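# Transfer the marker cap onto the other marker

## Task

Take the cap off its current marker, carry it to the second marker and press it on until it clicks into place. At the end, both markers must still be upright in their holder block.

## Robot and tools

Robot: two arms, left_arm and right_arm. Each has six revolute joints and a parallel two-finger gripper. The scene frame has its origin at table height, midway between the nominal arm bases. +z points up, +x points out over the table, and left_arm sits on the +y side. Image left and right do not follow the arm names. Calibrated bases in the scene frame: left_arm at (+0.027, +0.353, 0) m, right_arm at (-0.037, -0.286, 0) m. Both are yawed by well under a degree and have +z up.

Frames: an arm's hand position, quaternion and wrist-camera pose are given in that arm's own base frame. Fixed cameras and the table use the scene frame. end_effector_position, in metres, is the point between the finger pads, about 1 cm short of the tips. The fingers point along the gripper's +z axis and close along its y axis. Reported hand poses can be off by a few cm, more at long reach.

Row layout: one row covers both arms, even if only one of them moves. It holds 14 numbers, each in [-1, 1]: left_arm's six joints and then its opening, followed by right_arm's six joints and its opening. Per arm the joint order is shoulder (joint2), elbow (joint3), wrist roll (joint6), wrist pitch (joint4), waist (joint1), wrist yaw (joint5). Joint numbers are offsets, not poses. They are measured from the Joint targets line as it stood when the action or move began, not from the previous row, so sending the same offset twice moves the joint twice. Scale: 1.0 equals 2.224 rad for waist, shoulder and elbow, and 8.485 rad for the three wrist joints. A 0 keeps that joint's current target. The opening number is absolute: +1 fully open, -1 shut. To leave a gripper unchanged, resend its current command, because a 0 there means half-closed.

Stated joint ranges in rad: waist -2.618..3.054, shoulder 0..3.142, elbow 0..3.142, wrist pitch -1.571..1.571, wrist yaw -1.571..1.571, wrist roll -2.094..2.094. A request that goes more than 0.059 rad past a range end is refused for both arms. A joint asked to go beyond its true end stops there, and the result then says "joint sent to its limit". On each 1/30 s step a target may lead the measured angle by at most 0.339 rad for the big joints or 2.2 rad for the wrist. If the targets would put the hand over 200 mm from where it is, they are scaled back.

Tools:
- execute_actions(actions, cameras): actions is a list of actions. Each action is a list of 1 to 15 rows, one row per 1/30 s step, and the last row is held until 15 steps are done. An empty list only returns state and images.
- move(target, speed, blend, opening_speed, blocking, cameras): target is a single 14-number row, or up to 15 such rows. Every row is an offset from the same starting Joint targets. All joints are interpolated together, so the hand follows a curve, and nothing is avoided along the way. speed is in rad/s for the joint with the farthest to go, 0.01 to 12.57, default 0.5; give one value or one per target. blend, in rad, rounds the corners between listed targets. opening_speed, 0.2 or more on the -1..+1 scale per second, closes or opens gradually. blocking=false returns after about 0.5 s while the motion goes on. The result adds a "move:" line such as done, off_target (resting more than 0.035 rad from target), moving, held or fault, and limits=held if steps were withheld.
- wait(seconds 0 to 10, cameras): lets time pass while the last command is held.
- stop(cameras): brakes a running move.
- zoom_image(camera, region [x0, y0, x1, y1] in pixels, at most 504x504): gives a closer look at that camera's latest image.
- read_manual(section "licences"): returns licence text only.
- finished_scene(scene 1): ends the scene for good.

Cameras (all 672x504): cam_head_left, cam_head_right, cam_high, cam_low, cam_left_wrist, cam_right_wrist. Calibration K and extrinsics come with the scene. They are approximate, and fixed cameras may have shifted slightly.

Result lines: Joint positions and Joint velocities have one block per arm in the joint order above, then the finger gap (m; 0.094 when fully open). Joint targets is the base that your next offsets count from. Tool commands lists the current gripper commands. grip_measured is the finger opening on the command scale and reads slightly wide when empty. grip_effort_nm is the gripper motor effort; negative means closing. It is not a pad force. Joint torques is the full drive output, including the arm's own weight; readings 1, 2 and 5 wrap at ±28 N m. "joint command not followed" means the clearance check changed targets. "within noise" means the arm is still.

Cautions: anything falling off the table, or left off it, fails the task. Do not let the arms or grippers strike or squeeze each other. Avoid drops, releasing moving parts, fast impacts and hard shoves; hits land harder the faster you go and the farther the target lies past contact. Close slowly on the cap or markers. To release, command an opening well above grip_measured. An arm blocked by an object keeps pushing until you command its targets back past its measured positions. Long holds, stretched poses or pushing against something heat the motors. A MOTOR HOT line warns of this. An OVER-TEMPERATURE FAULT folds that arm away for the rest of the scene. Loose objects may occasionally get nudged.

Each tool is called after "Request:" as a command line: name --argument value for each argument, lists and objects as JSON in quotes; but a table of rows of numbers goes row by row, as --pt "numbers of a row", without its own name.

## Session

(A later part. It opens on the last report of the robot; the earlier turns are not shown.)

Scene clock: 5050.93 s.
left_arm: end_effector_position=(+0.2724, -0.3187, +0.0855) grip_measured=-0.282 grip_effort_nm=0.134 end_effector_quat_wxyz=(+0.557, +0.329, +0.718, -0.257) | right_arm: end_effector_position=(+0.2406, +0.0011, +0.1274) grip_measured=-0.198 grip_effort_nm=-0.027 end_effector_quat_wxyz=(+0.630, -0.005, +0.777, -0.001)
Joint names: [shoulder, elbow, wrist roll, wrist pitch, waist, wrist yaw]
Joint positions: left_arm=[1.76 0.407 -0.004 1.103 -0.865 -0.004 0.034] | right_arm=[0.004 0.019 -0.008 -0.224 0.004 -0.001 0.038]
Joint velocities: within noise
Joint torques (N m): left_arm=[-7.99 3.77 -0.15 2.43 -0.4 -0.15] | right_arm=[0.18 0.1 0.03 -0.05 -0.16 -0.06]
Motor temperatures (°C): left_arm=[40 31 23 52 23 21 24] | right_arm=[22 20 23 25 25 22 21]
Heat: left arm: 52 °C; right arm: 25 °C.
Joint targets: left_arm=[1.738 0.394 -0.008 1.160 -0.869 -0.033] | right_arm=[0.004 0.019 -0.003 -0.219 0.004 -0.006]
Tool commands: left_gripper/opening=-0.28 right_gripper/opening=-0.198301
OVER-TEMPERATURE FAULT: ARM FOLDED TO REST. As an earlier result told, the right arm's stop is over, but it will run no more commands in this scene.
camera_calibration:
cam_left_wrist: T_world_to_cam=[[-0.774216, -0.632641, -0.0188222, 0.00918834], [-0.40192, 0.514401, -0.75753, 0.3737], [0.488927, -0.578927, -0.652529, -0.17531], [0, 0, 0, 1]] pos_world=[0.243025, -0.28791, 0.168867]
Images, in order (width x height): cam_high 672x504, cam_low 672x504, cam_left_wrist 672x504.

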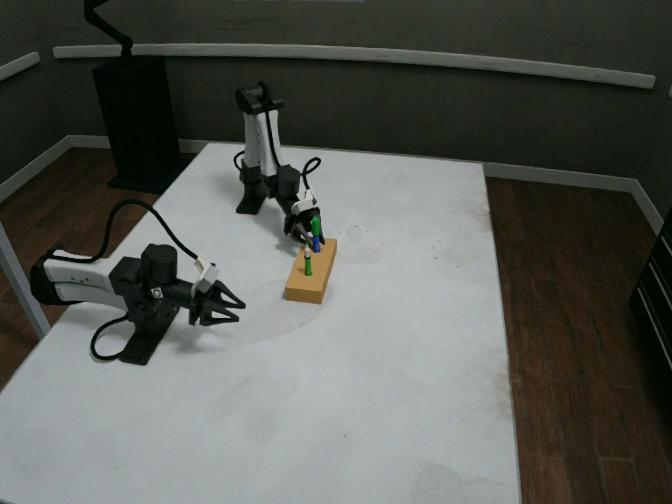

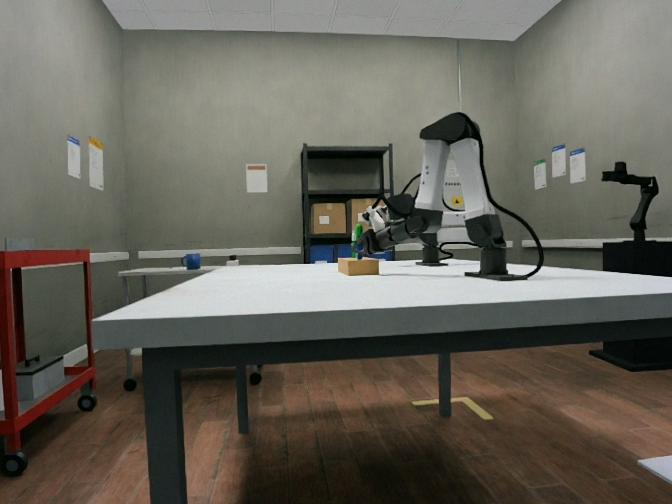

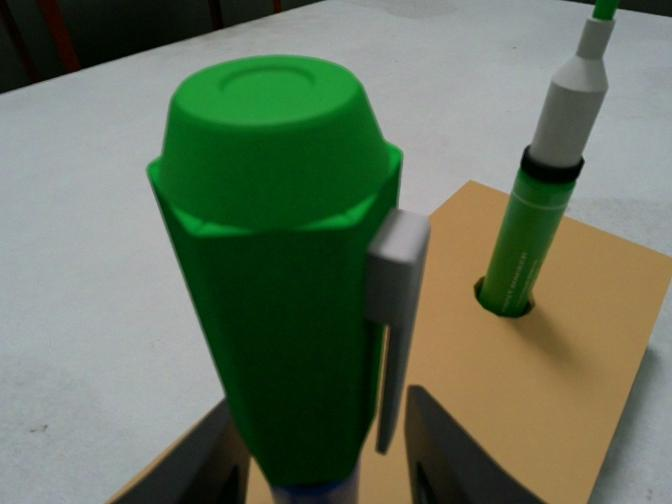

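Request:
move --target '[-0.00508, 0, 0, 0, 0.00809, 0, -0.28, 0, 0, 0, 0, 0, 0, -0.198]' --speed 0.1 --cameras '["cam_low", "cam_left_wrist"]'

Request:
zoom_image --camera "cam_low" --region '[340, 220, 382, 262]'

Scene clock: 5128.10 s.
left_arm: end_effector_position=(+0.2751, -0.3169, +0.0900) grip_measured=-0.282 grip_effort_nm=0.134 end_effector_quat_wxyz=(+0.562, +0.324, +0.716, -0.256) | right_arm: end_effector_position=(+0.2406, +0.0011, +0.1274) grip_measured=-0.198 grip_effort_nm=-0.017 end_effector_quat_wxyz=(+0.630, -0.005, +0.777, -0.001)
Joint names: [shoulder, elbow, wrist roll, wrist pitch, waist, wrist yaw]
Joint positions: left_arm=[1.749 0.407 -0.004 1.103 -0.857 -0.004 0.034] | right_arm=[0.004 0.019 -0.008 -0.224 0.004 -0.001 0.038]
Joint velocities: within noise
Joint torques (N m): left_arm=[-7.99 3.93 -0.15 2.46 0.62 -0.18] | right_arm=[0.18 0.13 0.03 -0.05 -0.13 -0.02]
Motor temperatures (°C): left_arm=[41 30 23 55 23 21 24] | right_arm=[22 20 23 25 25 22 21]
Heat: left arm: 55 °C; right arm: 25 °C.
Joint targets: left_arm=[1.727 0.394 -0.008 1.160 -0.851 -0.033] | right_arm=[0.004 0.019 -0.003 -0.219 0.004 -0.006]
Tool commands: left_gripper/opening=-0.28 right_gripper/opening=-0.198301
OVER-TEMPERATURE FAULT: ARM FOLDED TO REST. As an earlier result told, the right arm's stop is over, but it will run no more commands in this scene. The right arm ran none of this call's commands.
move: fault (right_arm), off_target (left_arm); left_arm: the wrist pitch is farthest, 0.057 rad from its target
camera_calibration:
cam_left_wrist: T_world_to_cam=[[-0.769258, -0.638655, -0.0190203, 0.00927314], [-0.400082, 0.50468, -0.765005, 0.374357], [0.498173, -0.580876, -0.643744, -0.176477], [0, 0, 0, 1]] pos_world=[0.244823, -0.28552, 0.172956]
Images, in order (width x height): cam_low 672x504, cam_left_wrist 672x504.

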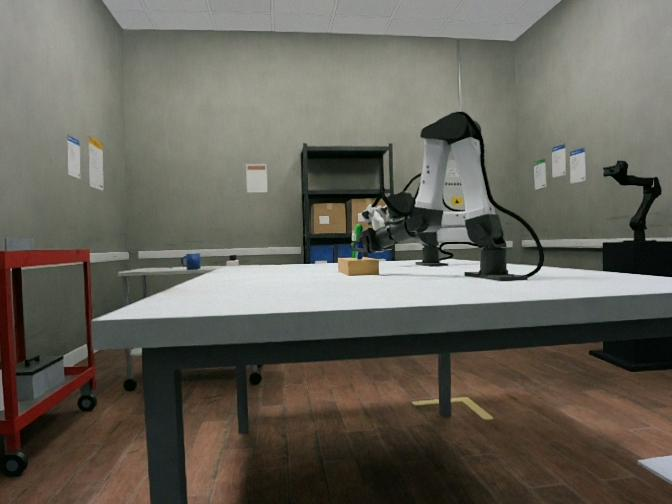

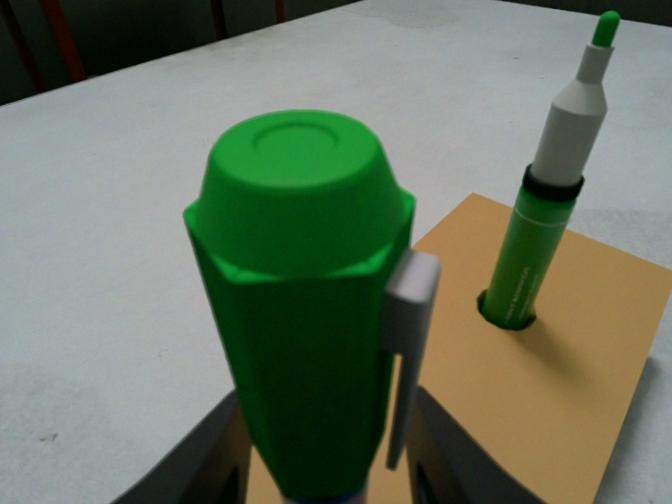

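Scaled by 12.000 from the camera's 672x504 image, which has a finer 960x720 frame.

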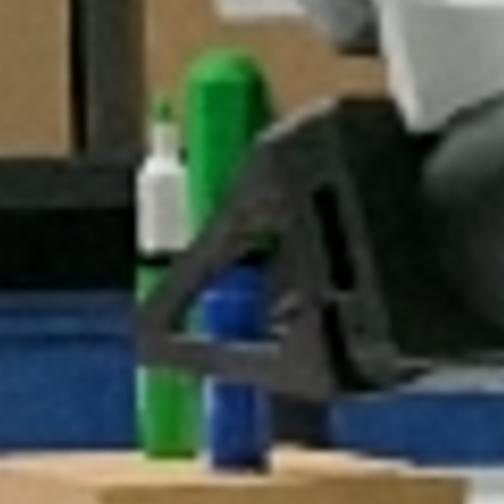

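Request:
move --target '[0, 0, 0, 0, 0, 0, -0.55, 0, 0, 0, 0, 0, 0, -0.198]' --speed 0.1 --opening_speed 0.3 --cameras '["cam_left_wrist", "cam_high"]'

Request:
zoom_image --camera "cam_high" --region '[290, 210, 330, 250]'

Scene clock: 5143.53 s.
left_arm: end_effector_position=(+0.2753, -0.3167, +0.0900) grip_measured=-0.548 grip_effort_nm=-0.061 end_effector_quat_wxyz=(+0.562, +0.324, +0.717, -0.257) | right_arm: end_effector_position=(+0.2406, +0.0011, +0.1274) grip_measured=-0.198 grip_effort_nm=-0.022 end_effector_quat_wxyz=(+0.630, -0.005, +0.777, -0.001)
Joint names: [shoulder, elbow, wrist roll, wrist pitch, waist, wrist yaw]
Joint positions: left_arm=[1.749 0.407 -0.005 1.103 -0.857 -0.004 0.021] | right_arm=[0.004 0.019 -0.008 -0.224 0.004 -0.001 0.038]
Joint velocities: within noise
Joint torques (N m): left_arm=[-7.91 3.86 -0.17 2.43 0.5 -0.15] | right_arm=[0.1 0.09 0.04 -0.04 -0.14 -0.05]
Motor temperatures (°C): left_arm=[41 29 23 55 23 21 24] | right_arm=[22 20 23 25 25 22 21]
Heat: left arm: 55 °C; right arm: 25 °C.
Joint targets: left_arm=[1.727 0.394 -0.008 1.160 -0.851 -0.033] | right_arm=[0.004 0.019 -0.003 -0.219 0.004 -0.006]
Tool commands: left_gripper/opening=-0.55 right_gripper/opening=-0.198301
OVER-TEMPERATURE FAULT: ARM FOLDED TO REST. As an earlier result told, the right arm's stop is over, but it will run no more commands in this scene. The right arm ran none of this call's commands.
move: fault (right_arm), off_target (left_arm); left_arm: the wrist pitch is farthest, 0.057 rad from its target
camera_calibration:
cam_left_wrist: T_world_to_cam=[[-0.768531, -0.639571, -0.0175949, 0.00894417], [-0.401498, 0.503501, -0.76504, 0.374394], [0.498156, -0.580892, -0.643742, -0.176511], [0, 0, 0, 1]] pos_world=[0.245123, -0.285321, 0.172956]
Images, in order (width x height): cam_high 672x504, cam_left_wrist 672x504.

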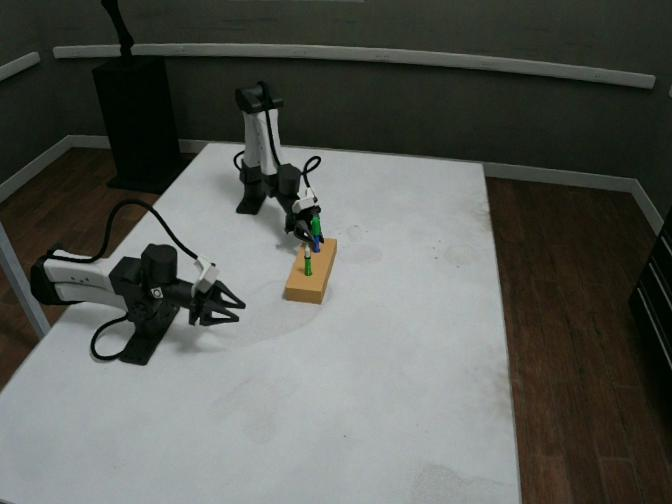

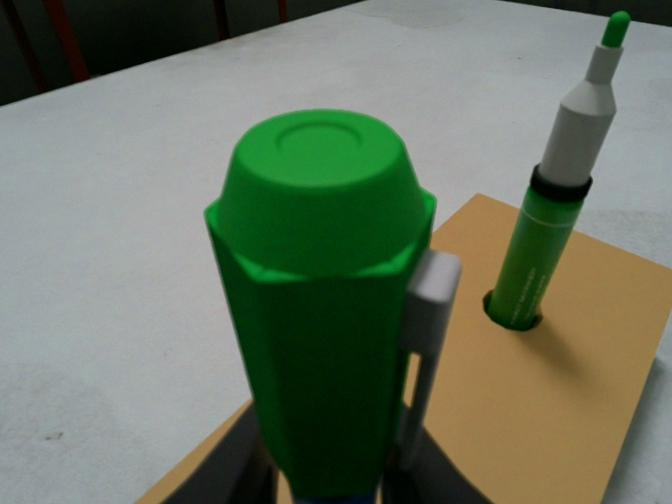

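Scaled by 12.600 from the camera's 672x504 image, which has a finer 960x720 frame.

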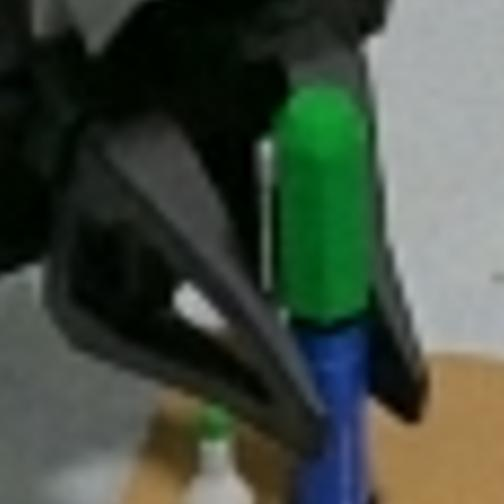

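Request:
zoom_image --camera "cam_left_wrist" --region '[200, 340, 480, 504]'

Scaled by 1.800 from the camera's 672x504 image, which has a finer 960x720 frame.

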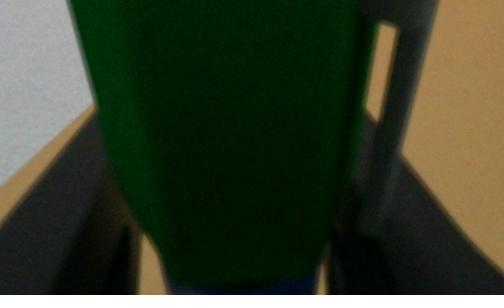

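Request:
move --target '[0, 0, 0, 0, 0, 0, -0.98, 0, 0, 0, 0, 0, 0, -0.198]' --speed 0.1 --opening_speed 0.5 --cameras '["cam_left_wrist", "cam_low", "cam_high"]'

Request:
zoom_image --camera "cam_low" --region '[340, 220, 382, 262]'

Request:
zoom_image --camera "cam_high" --region '[290, 210, 330, 250]'

Scene clock: 5167.77 s.
left_arm: end_effector_position=(+0.2753, -0.3167, +0.0900) grip_measured=-0.699 grip_effort_nm=-0.994 end_effector_quat_wxyz=(+0.562, +0.324, +0.717, -0.257) | right_arm: end_effector_position=(+0.2406, +0.0011, +0.1274) grip_measured=-0.198 grip_effort_nm=-0.027 end_effector_quat_wxyz=(+0.630, -0.005, +0.777, -0.001)
Joint names: [shoulder, elbow, wrist roll, wrist pitch, waist, wrist yaw]
Joint positions: left_arm=[1.749 0.407 -0.005 1.103 -0.857 -0.004 0.014] | right_arm=[0.004 0.019 -0.008 -0.224 0.004 -0.001 0.038]
Joint velocities: within noise
Joint torques (N m): left_arm=[-8.01 3.77 -0.13 2.44 0.43 -0.11] | right_arm=[0.14 0.13 0.05 -0.04 -0.16 -0.03]
Motor temperatures (°C): left_arm=[41 29 23 55 23 21 24] | right_arm=[22 20 23 25 25 22 21]
Heat: left arm: 55 °C; right arm: 25 °C.
Joint targets: left_arm=[1.727 0.394 -0.008 1.160 -0.851 -0.033] | right_arm=[0.004 0.019 -0.003 -0.219 0.004 -0.006]
Tool commands: left_gripper/opening=-0.98 right_gripper/opening=-0.198301
OVER-TEMPERATURE FAULT: ARM FOLDED TO REST. As an earlier result told, the right arm's stop is over, but it will run no more commands in this scene. The right arm ran none of this call's commands.
move: fault (right_arm), off_target (left_arm); left_arm: the wrist pitch is farthest, 0.057 rad from its target
camera_calibration:
cam_left_wrist: T_world_to_cam=[[-0.768531, -0.639571, -0.0175949, 0.00894417], [-0.401498, 0.503501, -0.76504, 0.374394], [0.498156, -0.580892, -0.643742, -0.176511], [0, 0, 0, 1]] pos_world=[0.245123, -0.285321, 0.172956]
Images, in order (width x height): cam_high 672x504, cam_low 672x504, cam_left_wrist 672x504.

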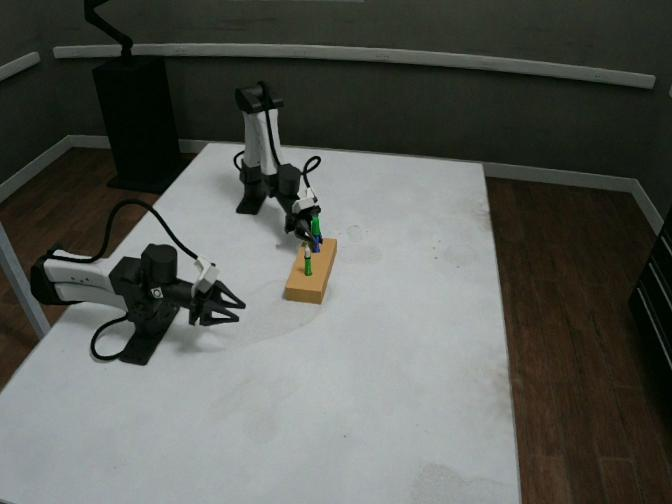

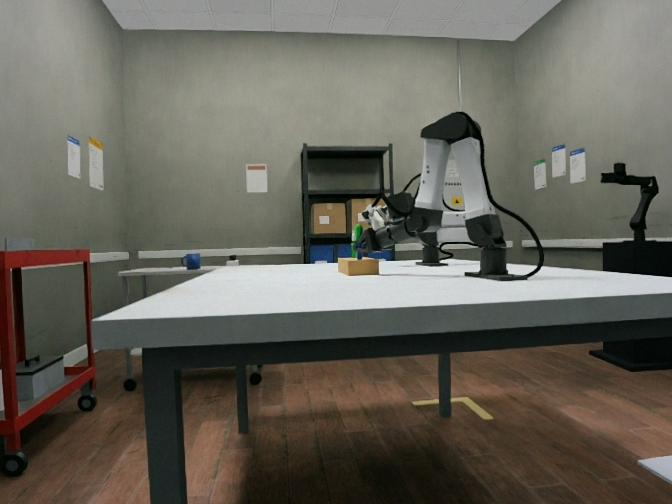

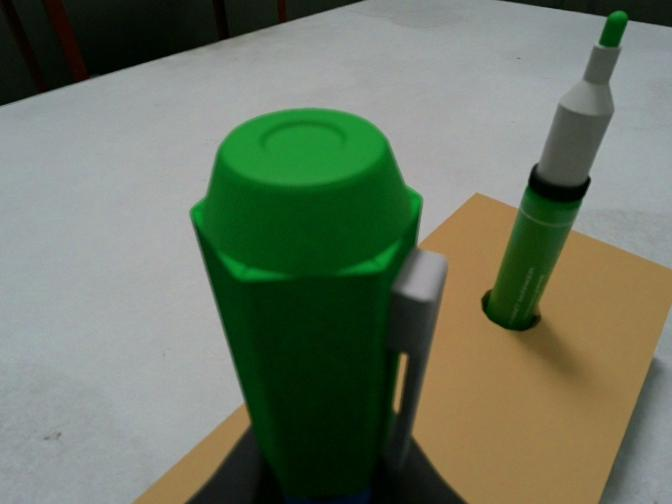

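Scaled by 12.000 from the camera's 672x504 image, which has a finer 960x720 frame.

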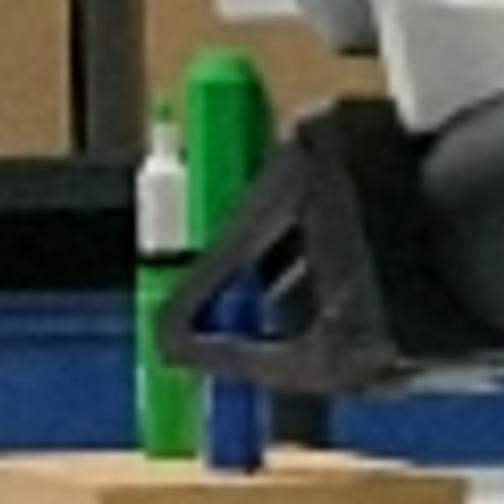

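Scaled by 12.600 from the camera's 672x504 image, which has a finer 960x720 frame.

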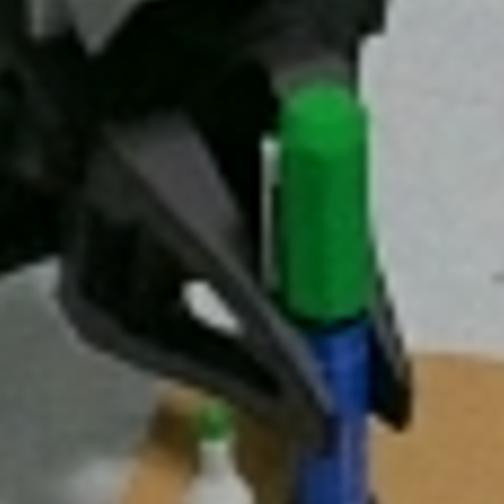

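Request:
move --pt "0 0 0 -0.01414 0 0 -0.98 0 0 0 0 0 0 -0.198" --pt "-0.04690 0.04150 0 -0.04685 0 0 -0.98 0 0 0 0 0 0 -0.198" --speed 0.15 --cameras '["cam_left_wrist", "cam_low", "cam_high"]'

Request:
zoom_image --camera "cam_low" --region '[340, 220, 382, 262]'

Request:
zoom_image --camera "cam_high" --region '[290, 210, 330, 250]'

Scene clock: 5197.27 s.
left_arm: end_effector_position=(+0.2753, -0.3166, +0.0896) grip_measured=-0.699 grip_effort_nm=-0.994 end_effector_quat_wxyz=(+0.521, +0.335, +0.747, -0.239) | right_arm: end_effector_position=(+0.2406, +0.0011, +0.1274) grip_measured=-0.198 grip_effort_nm=-0.032 end_effector_quat_wxyz=(+0.630, -0.005, +0.777, -0.001)
Joint names: [shoulder, elbow, wrist roll, wrist pitch, waist, wrist yaw]
Joint positions: left_arm=[1.643 0.466 -0.01 0.828 -0.857 -0.004 0.014] | right_arm=[0.004 0.019 -0.008 -0.224 0.004 -0.001 0.038]
Joint velocities: within noise
Joint torques (N m): left_arm=[-7.66 7.71 -0.12 1.29 0.47 -0.14] | right_arm=[0.16 0.17 0.03 -0.06 -0.14 -0.03]
Motor temperatures (°C): left_arm=[41 29 23 55 23 21 25] | right_arm=[22 20 23 25 25 22 21]
Heat: left arm: 55 °C; right arm: 25 °C.
Joint targets: left_arm=[1.622 0.486 -0.008 0.763 -0.851 -0.033] | right_arm=[0.004 0.019 -0.003 -0.219 0.004 -0.006]
Tool commands: left_gripper/opening=-0.98 right_gripper/opening=-0.198301
OVER-TEMPERATURE FAULT: ARM FOLDED TO REST. As an earlier result told, the right arm's stop is over, but it will run no more commands in this scene. The right arm ran none of this call's commands.
move: fault (right_arm), off_target (left_arm); left_arm: the wrist pitch is farthest, 0.065 rad from its target
camera_calibration:
cam_left_wrist: T_world_to_cam=[[-0.768736, -0.639473, -0.0109261, 0.00840355], [-0.456867, 0.561013, -0.690316, 0.40077], [0.447568, -0.525679, -0.723425, -0.138206], [0, 0, 0, 1]] pos_world=[0.251415, -0.292116, 0.176768]
Images, in order (width x height): cam_high 672x504, cam_low 672x504, cam_left_wrist 672x504.

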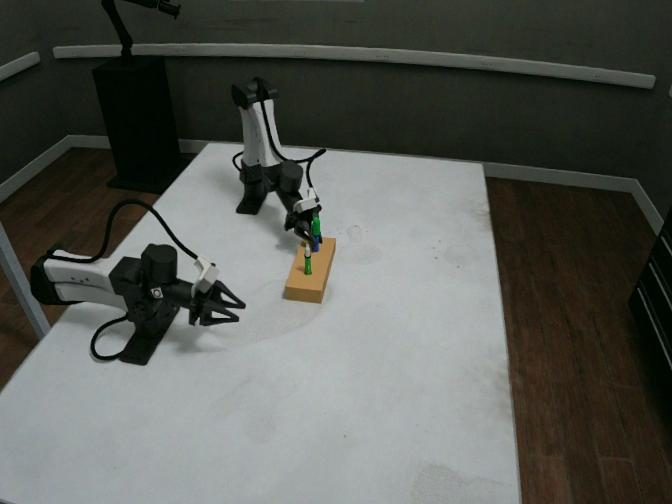

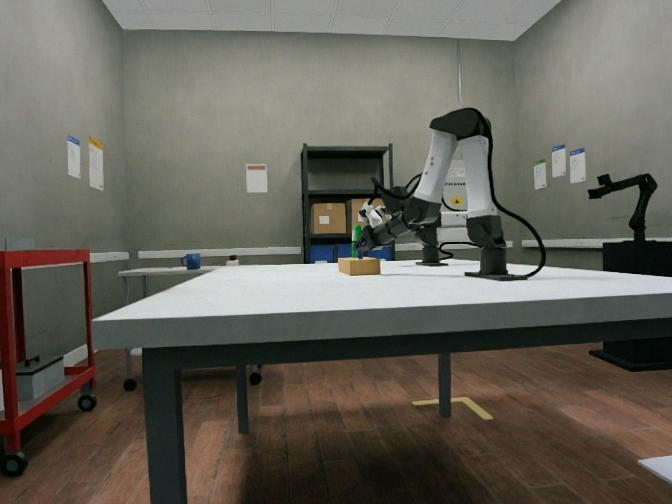

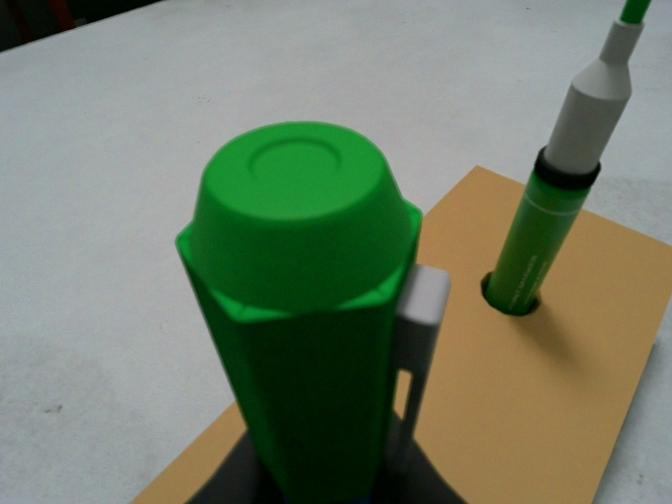

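Scaled by 12.000 from the camera's 672x504 image, which has a finer 960x720 frame.

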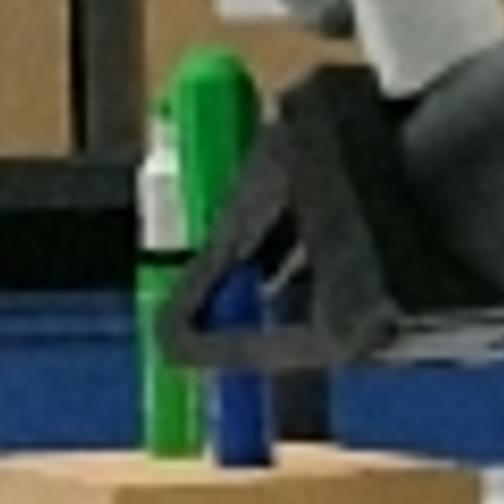

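Scaled by 12.600 from the camera's 672x504 image, which has a finer 960x720 frame.

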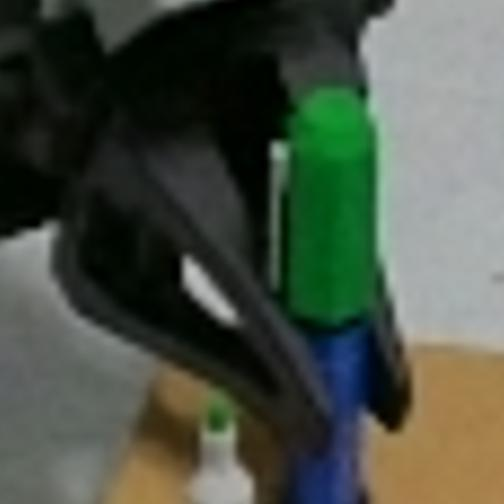

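Request:
move --target '[-0.02451, 0.02770, 0, -0.02405, 0, 0, -0.98, 0, 0, 0, 0, 0, 0, -0.198]' --speed 0.12 --cameras '["cam_left_wrist", "cam_low", "cam_high"]'

Request:
zoom_image --camera "cam_low" --region '[340, 220, 382, 262]'

Request:
zoom_image --camera "cam_high" --region '[290, 210, 330, 250]'

Scene clock: 5206.17 s.
left_arm: end_effector_position=(+0.2766, -0.3181, +0.0938) grip_measured=-0.699 grip_effort_nm=-0.994 end_effector_quat_wxyz=(+0.494, +0.341, +0.766, -0.229) | right_arm: end_effector_position=(+0.2406, +0.0011, +0.1274) grip_measured=-0.198 grip_effort_nm=-0.037 end_effector_quat_wxyz=(+0.630, -0.005, +0.777, -0.001)
Joint names: [shoulder, elbow, wrist roll, wrist pitch, waist, wrist yaw]
Joint positions: left_arm=[1.586 0.53 -0.016 0.638 -0.857 -0.004 0.014] | right_arm=[0.004 0.019 -0.008 -0.224 0.004 -0.001 0.038]
Joint velocities: within noise
Joint torques (N m): left_arm=[-7.56 8.21 -0.04 1.09 0.53 -0.16] | right_arm=[0.21 0.16 0.05 -0.06 -0.2 -0.04]
Motor temperatures (°C): left_arm=[42 30 23 52 23 21 25] | right_arm=[22 20 23 25 25 22 21]
Heat: left arm: 52 °C; right arm: 25 °C.
Joint targets: left_arm=[1.568 0.548 -0.008 0.559 -0.851 -0.033] | right_arm=[0.004 0.019 -0.003 -0.219 0.004 -0.006]
Tool commands: left_gripper/opening=-0.98 right_gripper/opening=-0.198301
OVER-TEMPERATURE FAULT: ARM FOLDED TO REST. As an earlier result told, the right arm's stop is over, but it will run no more commands in this scene. The right arm ran none of this call's commands.
move: fault (right_arm), off_target (left_arm); left_arm: the wrist pitch is farthest, 0.079 rad from its target
camera_calibration:
cam_left_wrist: T_world_to_cam=[[-0.767607, -0.640909, -0.00391564, 0.00714185], [-0.491387, 0.592427, -0.638411, 0.419757], [0.411483, -0.488125, -0.769686, -0.110259], [0, 0, 0, 1]] pos_world=[0.257115, -0.297918, 0.183141]
Images, in order (width x height): cam_high 672x504, cam_low 672x504, cam_left_wrist 672x504.

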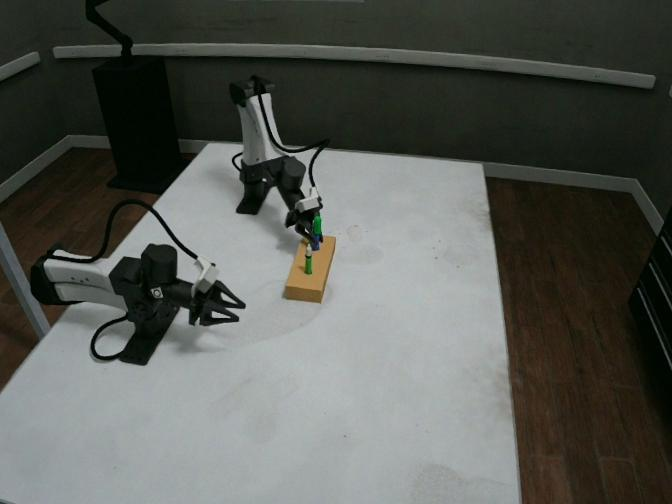

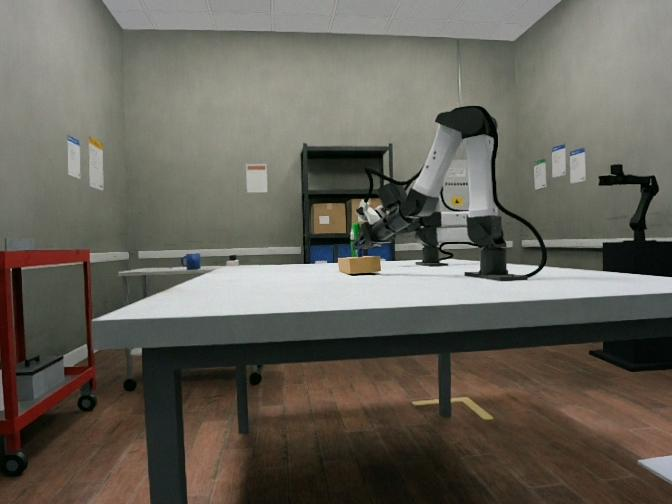

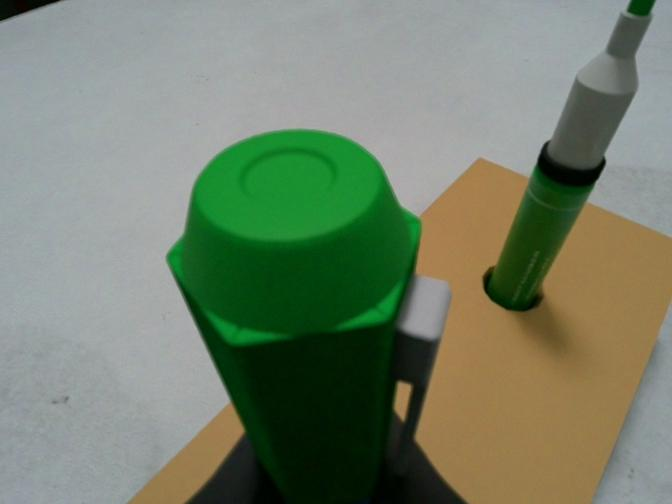

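Scaled by 12.000 from the camera's 672x504 image, which has a finer 960x720 frame.

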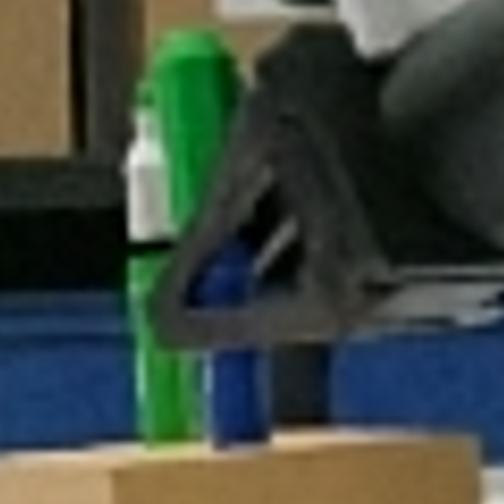

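Scaled by 12.600 from the camera's 672x504 image, which has a finer 960x720 frame.

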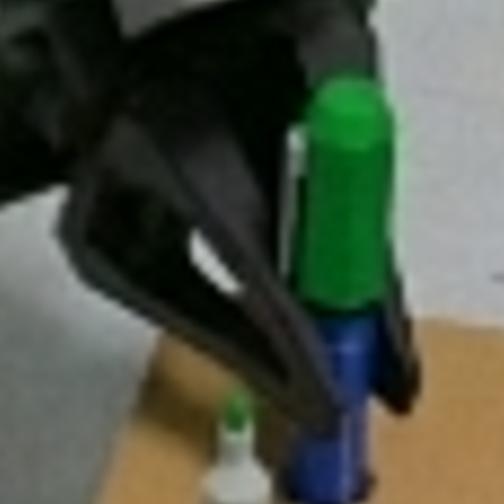

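Request:
move --target '[0.02428, -0.02765, 0, 0, 0, 0, -0.98, 0, 0, 0, 0, 0, 0, -0.198]' --speed 0.05 --cameras '["cam_low", "cam_high"]'

Request:
zoom_image --camera "cam_low" --region '[340, 220, 382, 262]'

Scene clock: 5281.20 s.
left_arm: end_effector_position=(+0.2750, -0.3158, +0.0882) grip_measured=-0.699 grip_effort_nm=-0.994 end_effector_quat_wxyz=(+0.491, +0.341, +0.769, -0.228) | right_arm: end_effector_position=(+0.2406, +0.0011, +0.1274) grip_measured=-0.198 grip_effort_nm=-0.027 end_effector_quat_wxyz=(+0.630, -0.005, +0.777, -0.001)
Joint names: [shoulder, elbow, wrist roll, wrist pitch, waist, wrist yaw]
Joint positions: left_arm=[1.593 0.517 -0.019 0.648 -0.856 -0.004 0.014] | right_arm=[0.004 0.019 -0.008 -0.224 0.004 -0.001 0.038]
Joint velocities: within noise
Joint torques (N m): left_arm=[-3.62 3.38 -0.01 0.99 0.34 -0.15] | right_arm=[0.16 0.1 0.05 -0.03 -0.25 -0.02]
Motor temperatures (°C): left_arm=[41 34 23 43 23 21 26] | right_arm=[22 20 23 25 25 22 21]
Heat: left arm: 43 °C; right arm: 25 °C.
Joint targets: left_arm=[1.622 0.486 -0.008 0.559 -0.851 -0.033] | right_arm=[0.004 0.019 -0.003 -0.219 0.004 -0.006]
Tool commands: left_gripper/opening=-0.98 right_gripper/opening=-0.198301
OVER-TEMPERATURE FAULT: ARM FOLDED TO REST. As an earlier result told, the right arm's stop is over, but it will run no more commands in this scene. The right arm ran none of this call's commands.
move: fault (right_arm), off_target (left_arm); left_arm: the wrist pitch is farthest, 0.089 rad from its target
Images, in order (width x height): cam_high 672x504, cam_low 672x504.

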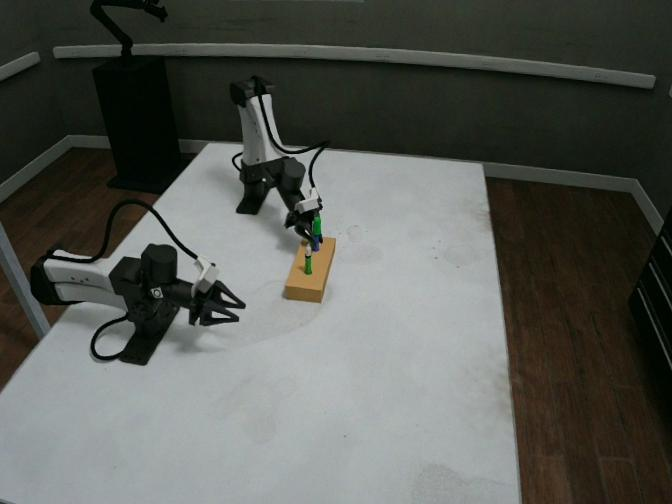

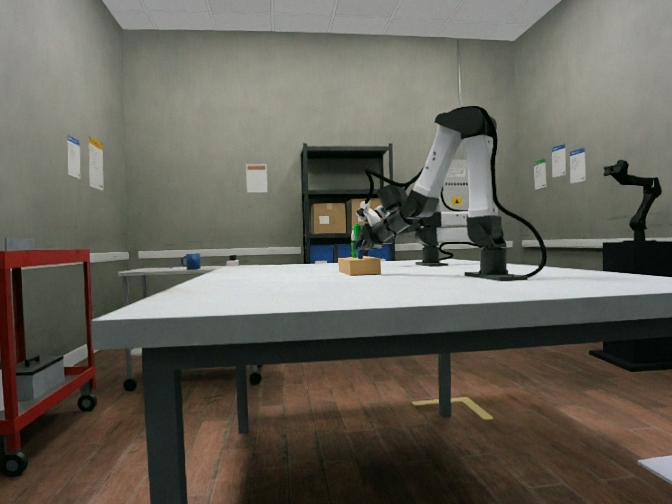

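Scaled by 12.000 from the camera's 672x504 image, which has a finer 960x720 frame.

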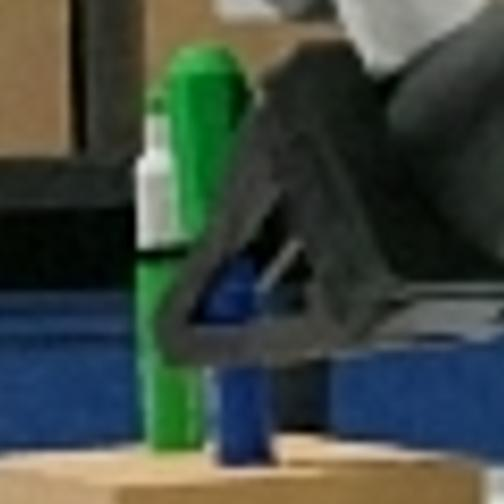

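Request:
move --target '[0, 0, 0, 0, 0, 0, -0.672, 0, 0, 0, 0, 0, 0, -0.198]' --speed 0.05 --opening_speed 0.3 --cameras '["cam_low"]'

Request:
zoom_image --camera "cam_low" --region '[340, 220, 382, 262]'

Scene clock: 5293.30 s.
left_arm: end_effector_position=(+0.2748, -0.3144, +0.0866) grip_measured=-0.668 grip_effort_nm=-0.159 end_effector_quat_wxyz=(+0.491, +0.344, +0.769, -0.223) | right_arm: end_effector_position=(+0.2406, +0.0011, +0.1274) grip_measured=-0.198 grip_effort_nm=-0.022 end_effector_quat_wxyz=(+0.630, -0.005, +0.777, -0.001)
Joint names: [shoulder, elbow, wrist roll, wrist pitch, waist, wrist yaw]
Joint positions: left_arm=[1.594 0.513 -0.01 0.648 -0.856 -0.008 0.016] | right_arm=[0.004 0.019 -0.008 -0.224 0.004 -0.001 0.038]
Joint velocities: within noise
Joint torques (N m): left_arm=[-3.6 3.73 -0.04 1 0.29 -0.13] | right_arm=[0.16 0.18 0.05 -0.02 -0.24 -0.03]
Motor temperatures (°C): left_arm=[40 32 23 43 23 21 26] | right_arm=[22 20 23 25 25 22 21]
Heat: left arm: 43 °C; right arm: 25 °C.
Joint targets: left_arm=[1.622 0.486 -0.008 0.559 -0.851 -0.033] | right_arm=[0.004 0.019 -0.003 -0.219 0.004 -0.006]
Tool commands: left_gripper/opening=-0.672 right_gripper/opening=-0.198301
OVER-TEMPERATURE FAULT: ARM FOLDED TO REST. As an earlier result told, the right arm's stop is over, but it will run no more commands in this scene. The right arm ran none of this call's commands.
move: fault (right_arm), off_target (left_arm); left_arm: the wrist pitch is farthest, 0.089 rad from its target
Images, in order (width x height): cam_low 672x504.

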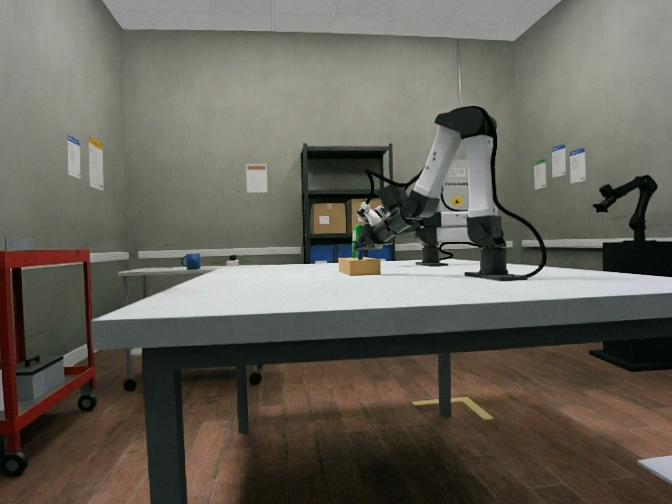

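Scaled by 12.000 from the camera's 672x504 image, which has a finer 960x720 frame.

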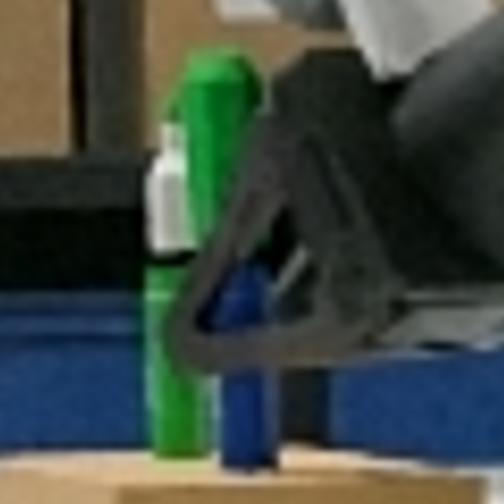

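Request:
execute_actions --actions '[[[0, 0, 0, 0, 0, 0, -0.682, 0, 0, 0, 0, 0, 0, -0.198]]]' --cameras '["cam_high", "cam_left_wrist"]'

Request:
zoom_image --camera "cam_high" --region '[290, 210, 330, 250]'

Scene clock: 5300.97 s.
left_arm: end_effector_position=(+0.2748, -0.3144, +0.0866) grip_measured=-0.673 grip_effort_nm=-0.447 end_effector_quat_wxyz=(+0.491, +0.344, +0.769, -0.223) | right_arm: end_effector_position=(+0.2406, +0.0011, +0.1274) grip_measured=-0.198 grip_effort_nm=-0.032 end_effector_quat_wxyz=(+0.630, -0.005, +0.777, -0.001)
Joint names: [shoulder, elbow, wrist roll, wrist pitch, waist, wrist yaw]
Joint positions: left_arm=[1.594 0.513 -0.01 0.648 -0.856 -0.008 0.015] | right_arm=[0.004 0.019 -0.008 -0.224 0.004 -0.001 0.038]
Joint velocities: within noise
Joint torques (N m): left_arm=[-3.71 3.67 0.01 0.99 0.35 -0.1] | right_arm=[0.13 0.13 0.06 -0.03 -0.1 -0.04]
Motor temperatures (°C): left_arm=[39 32 23 42 23 21 26] | right_arm=[22 20 23 25 25 22 21]
Heat: left arm: 42 °C; right arm: 25 °C.
Joint targets: left_arm=[1.622 0.486 -0.008 0.559 -0.851 -0.033] | right_arm=[0.004 0.019 -0.003 -0.219 0.004 -0.006]
Tool commands: left_gripper/opening=-0.682 right_gripper/opening=-0.198301
OVER-TEMPERATURE FAULT: ARM FOLDED TO REST. As an earlier result told, the right arm's stop is over, but it will run no more commands in this scene. The right arm ran none of this call's commands.
camera_calibration:
cam_left_wrist: T_world_to_cam=[[-0.766106, -0.642617, -0.0111589, 0.00782254], [-0.494907, 0.60091, -0.627674, 0.414775], [0.41006, -0.475342, -0.778396, -0.108146], [0, 0, 0, 1]] pos_world=[0.255614, -0.295622, 0.17625]
Images, in order (width x height): cam_high 672x504, cam_left_wrist 672x504.

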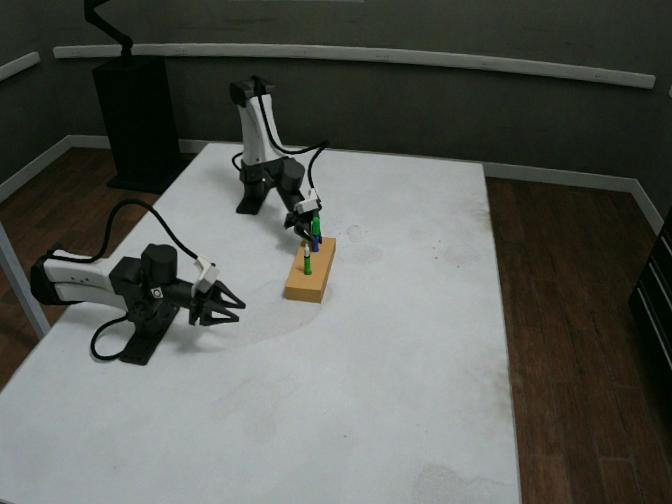

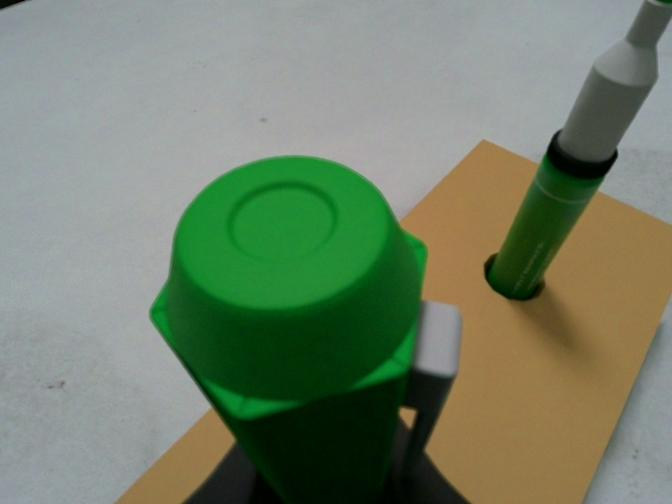

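Scaled by 12.600 from the camera's 672x504 image, which has a finer 960x720 frame.

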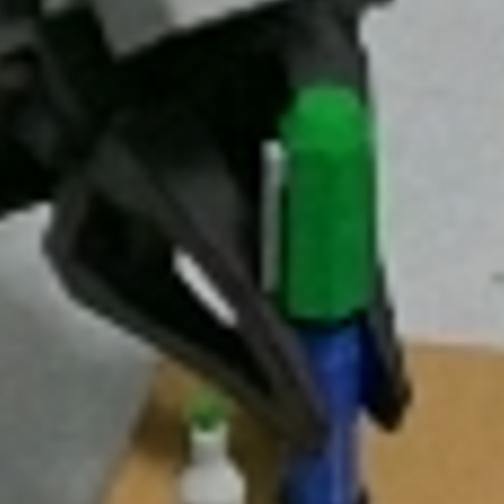

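Request:
move --pt "-0.02023 0.02113 0 0 0 0 -0.682 0 0 0 0 0 0 -0.198" --pt "-0.02878 0.04474 0 -0.01803 0 0 -0.682 0 0 0 0 0 0 -0.198" --speed 0.1 --cameras '["cam_low", "cam_high", "cam_left_wrist"]'

Request:
zoom_image --camera "cam_low" --region '[340, 220, 382, 262]'

Request:
zoom_image --camera "cam_high" --region '[290, 210, 330, 250]'

Scene clock: 5318.00 s.
left_arm: end_effector_position=(+0.2753, -0.3146, +0.0865) grip_measured=-0.673 grip_effort_nm=-0.447 end_effector_quat_wxyz=(+0.464, +0.351, +0.786, -0.210) | right_arm: end_effector_position=(+0.2406, +0.0011, +0.1274) grip_measured=-0.198 grip_effort_nm=-0.032 end_effector_quat_wxyz=(+0.630, -0.005, +0.777, -0.001)
Joint names: [shoulder, elbow, wrist roll, wrist pitch, waist, wrist yaw]
Joint positions: left_arm=[1.565 0.571 -0.01 0.492 -0.856 -0.01 0.015] | right_arm=[0.004 0.019 -0.008 -0.224 0.004 -0.001 0.038]
Joint velocities: within noise
Joint torques (N m): left_arm=[-6.57 8.13 0.02 0.97 0.34 -0.08] | right_arm=[0.14 0.12 0.05 -0.05 -0.16 -0.05]
Motor temperatures (°C): left_arm=[39 31 23 42 23 21 25] | right_arm=[22 20 23 25 25 22 21]
Heat: left arm: 42 °C; right arm: 25 °C.
Joint targets: left_arm=[1.558 0.586 -0.008 0.406 -0.851 -0.033] | right_arm=[0.004 0.019 -0.003 -0.219 0.004 -0.006]
Tool commands: left_gripper/opening=-0.682 right_gripper/opening=-0.198301
OVER-TEMPERATURE FAULT: ARM FOLDED TO REST. As an earlier result told, the right arm's stop is over, but it will run no more commands in this scene. The right arm ran none of this call's commands.
move: fault (right_arm), off_target (left_arm); left_arm: the wrist pitch is farthest, 0.086 rad from its target
camera_calibration:
cam_left_wrist: T_world_to_cam=[[-0.765703, -0.643106, -0.0107026, 0.00774037], [-0.522917, 0.632118, -0.571825, 0.427734], [0.374509, -0.432252, -0.820305, -0.0814969], [0, 0, 0, 1]] pos_world=[0.260117, -0.300628, 0.17782]
Images, in order (width x height): cam_high 672x504, cam_low 672x504, cam_left_wrist 672x504.

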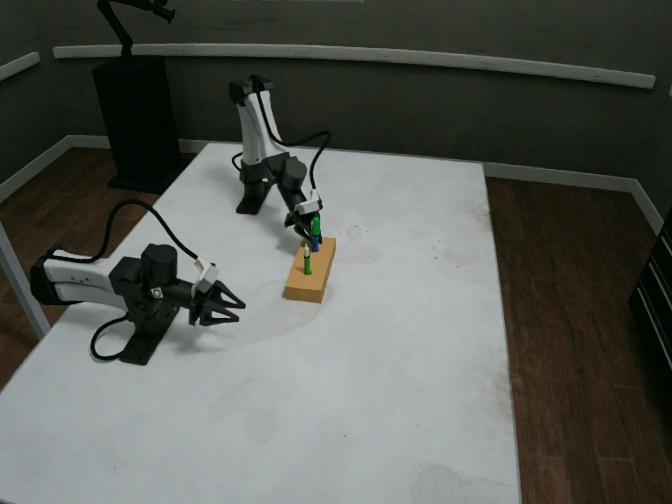

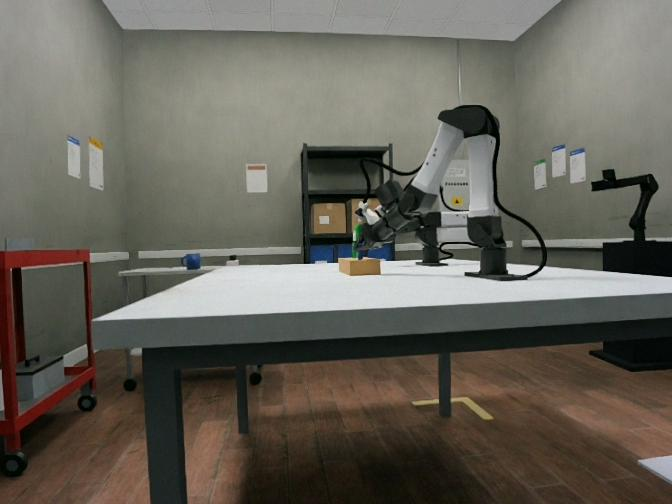

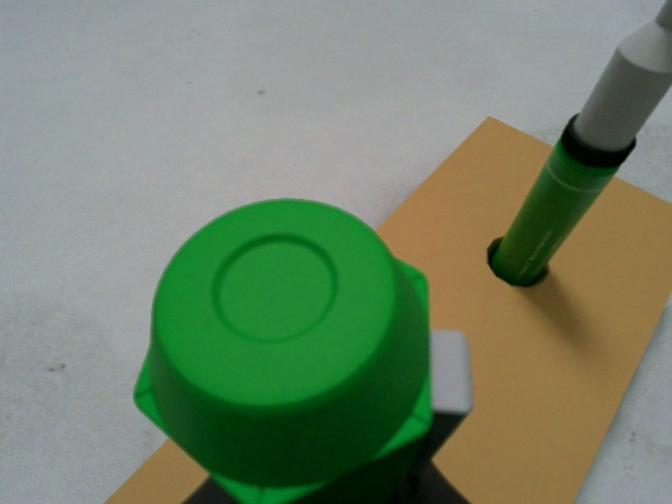

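Scaled by 12.000 from the camera's 672x504 image, which has a finer 960x720 frame.

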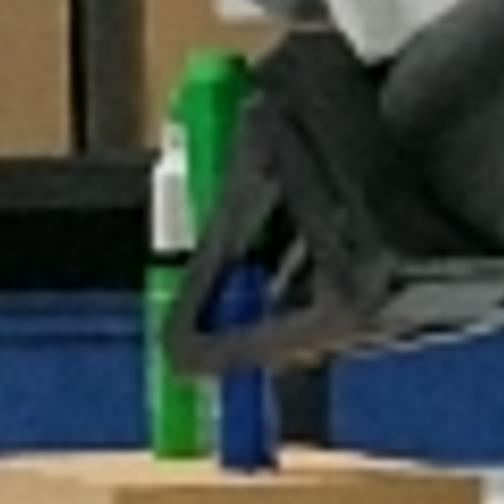

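Scaled by 12.600 from the camera's 672x504 image, which has a finer 960x720 frame.

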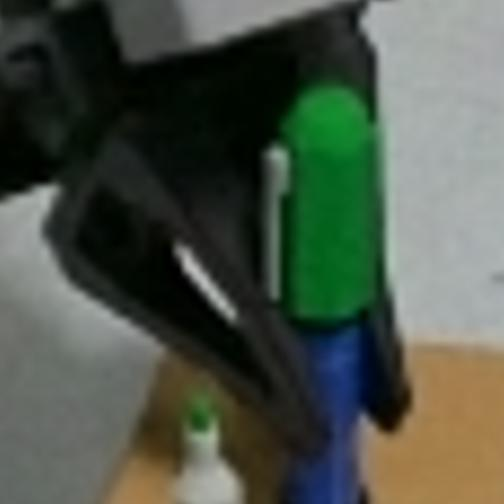

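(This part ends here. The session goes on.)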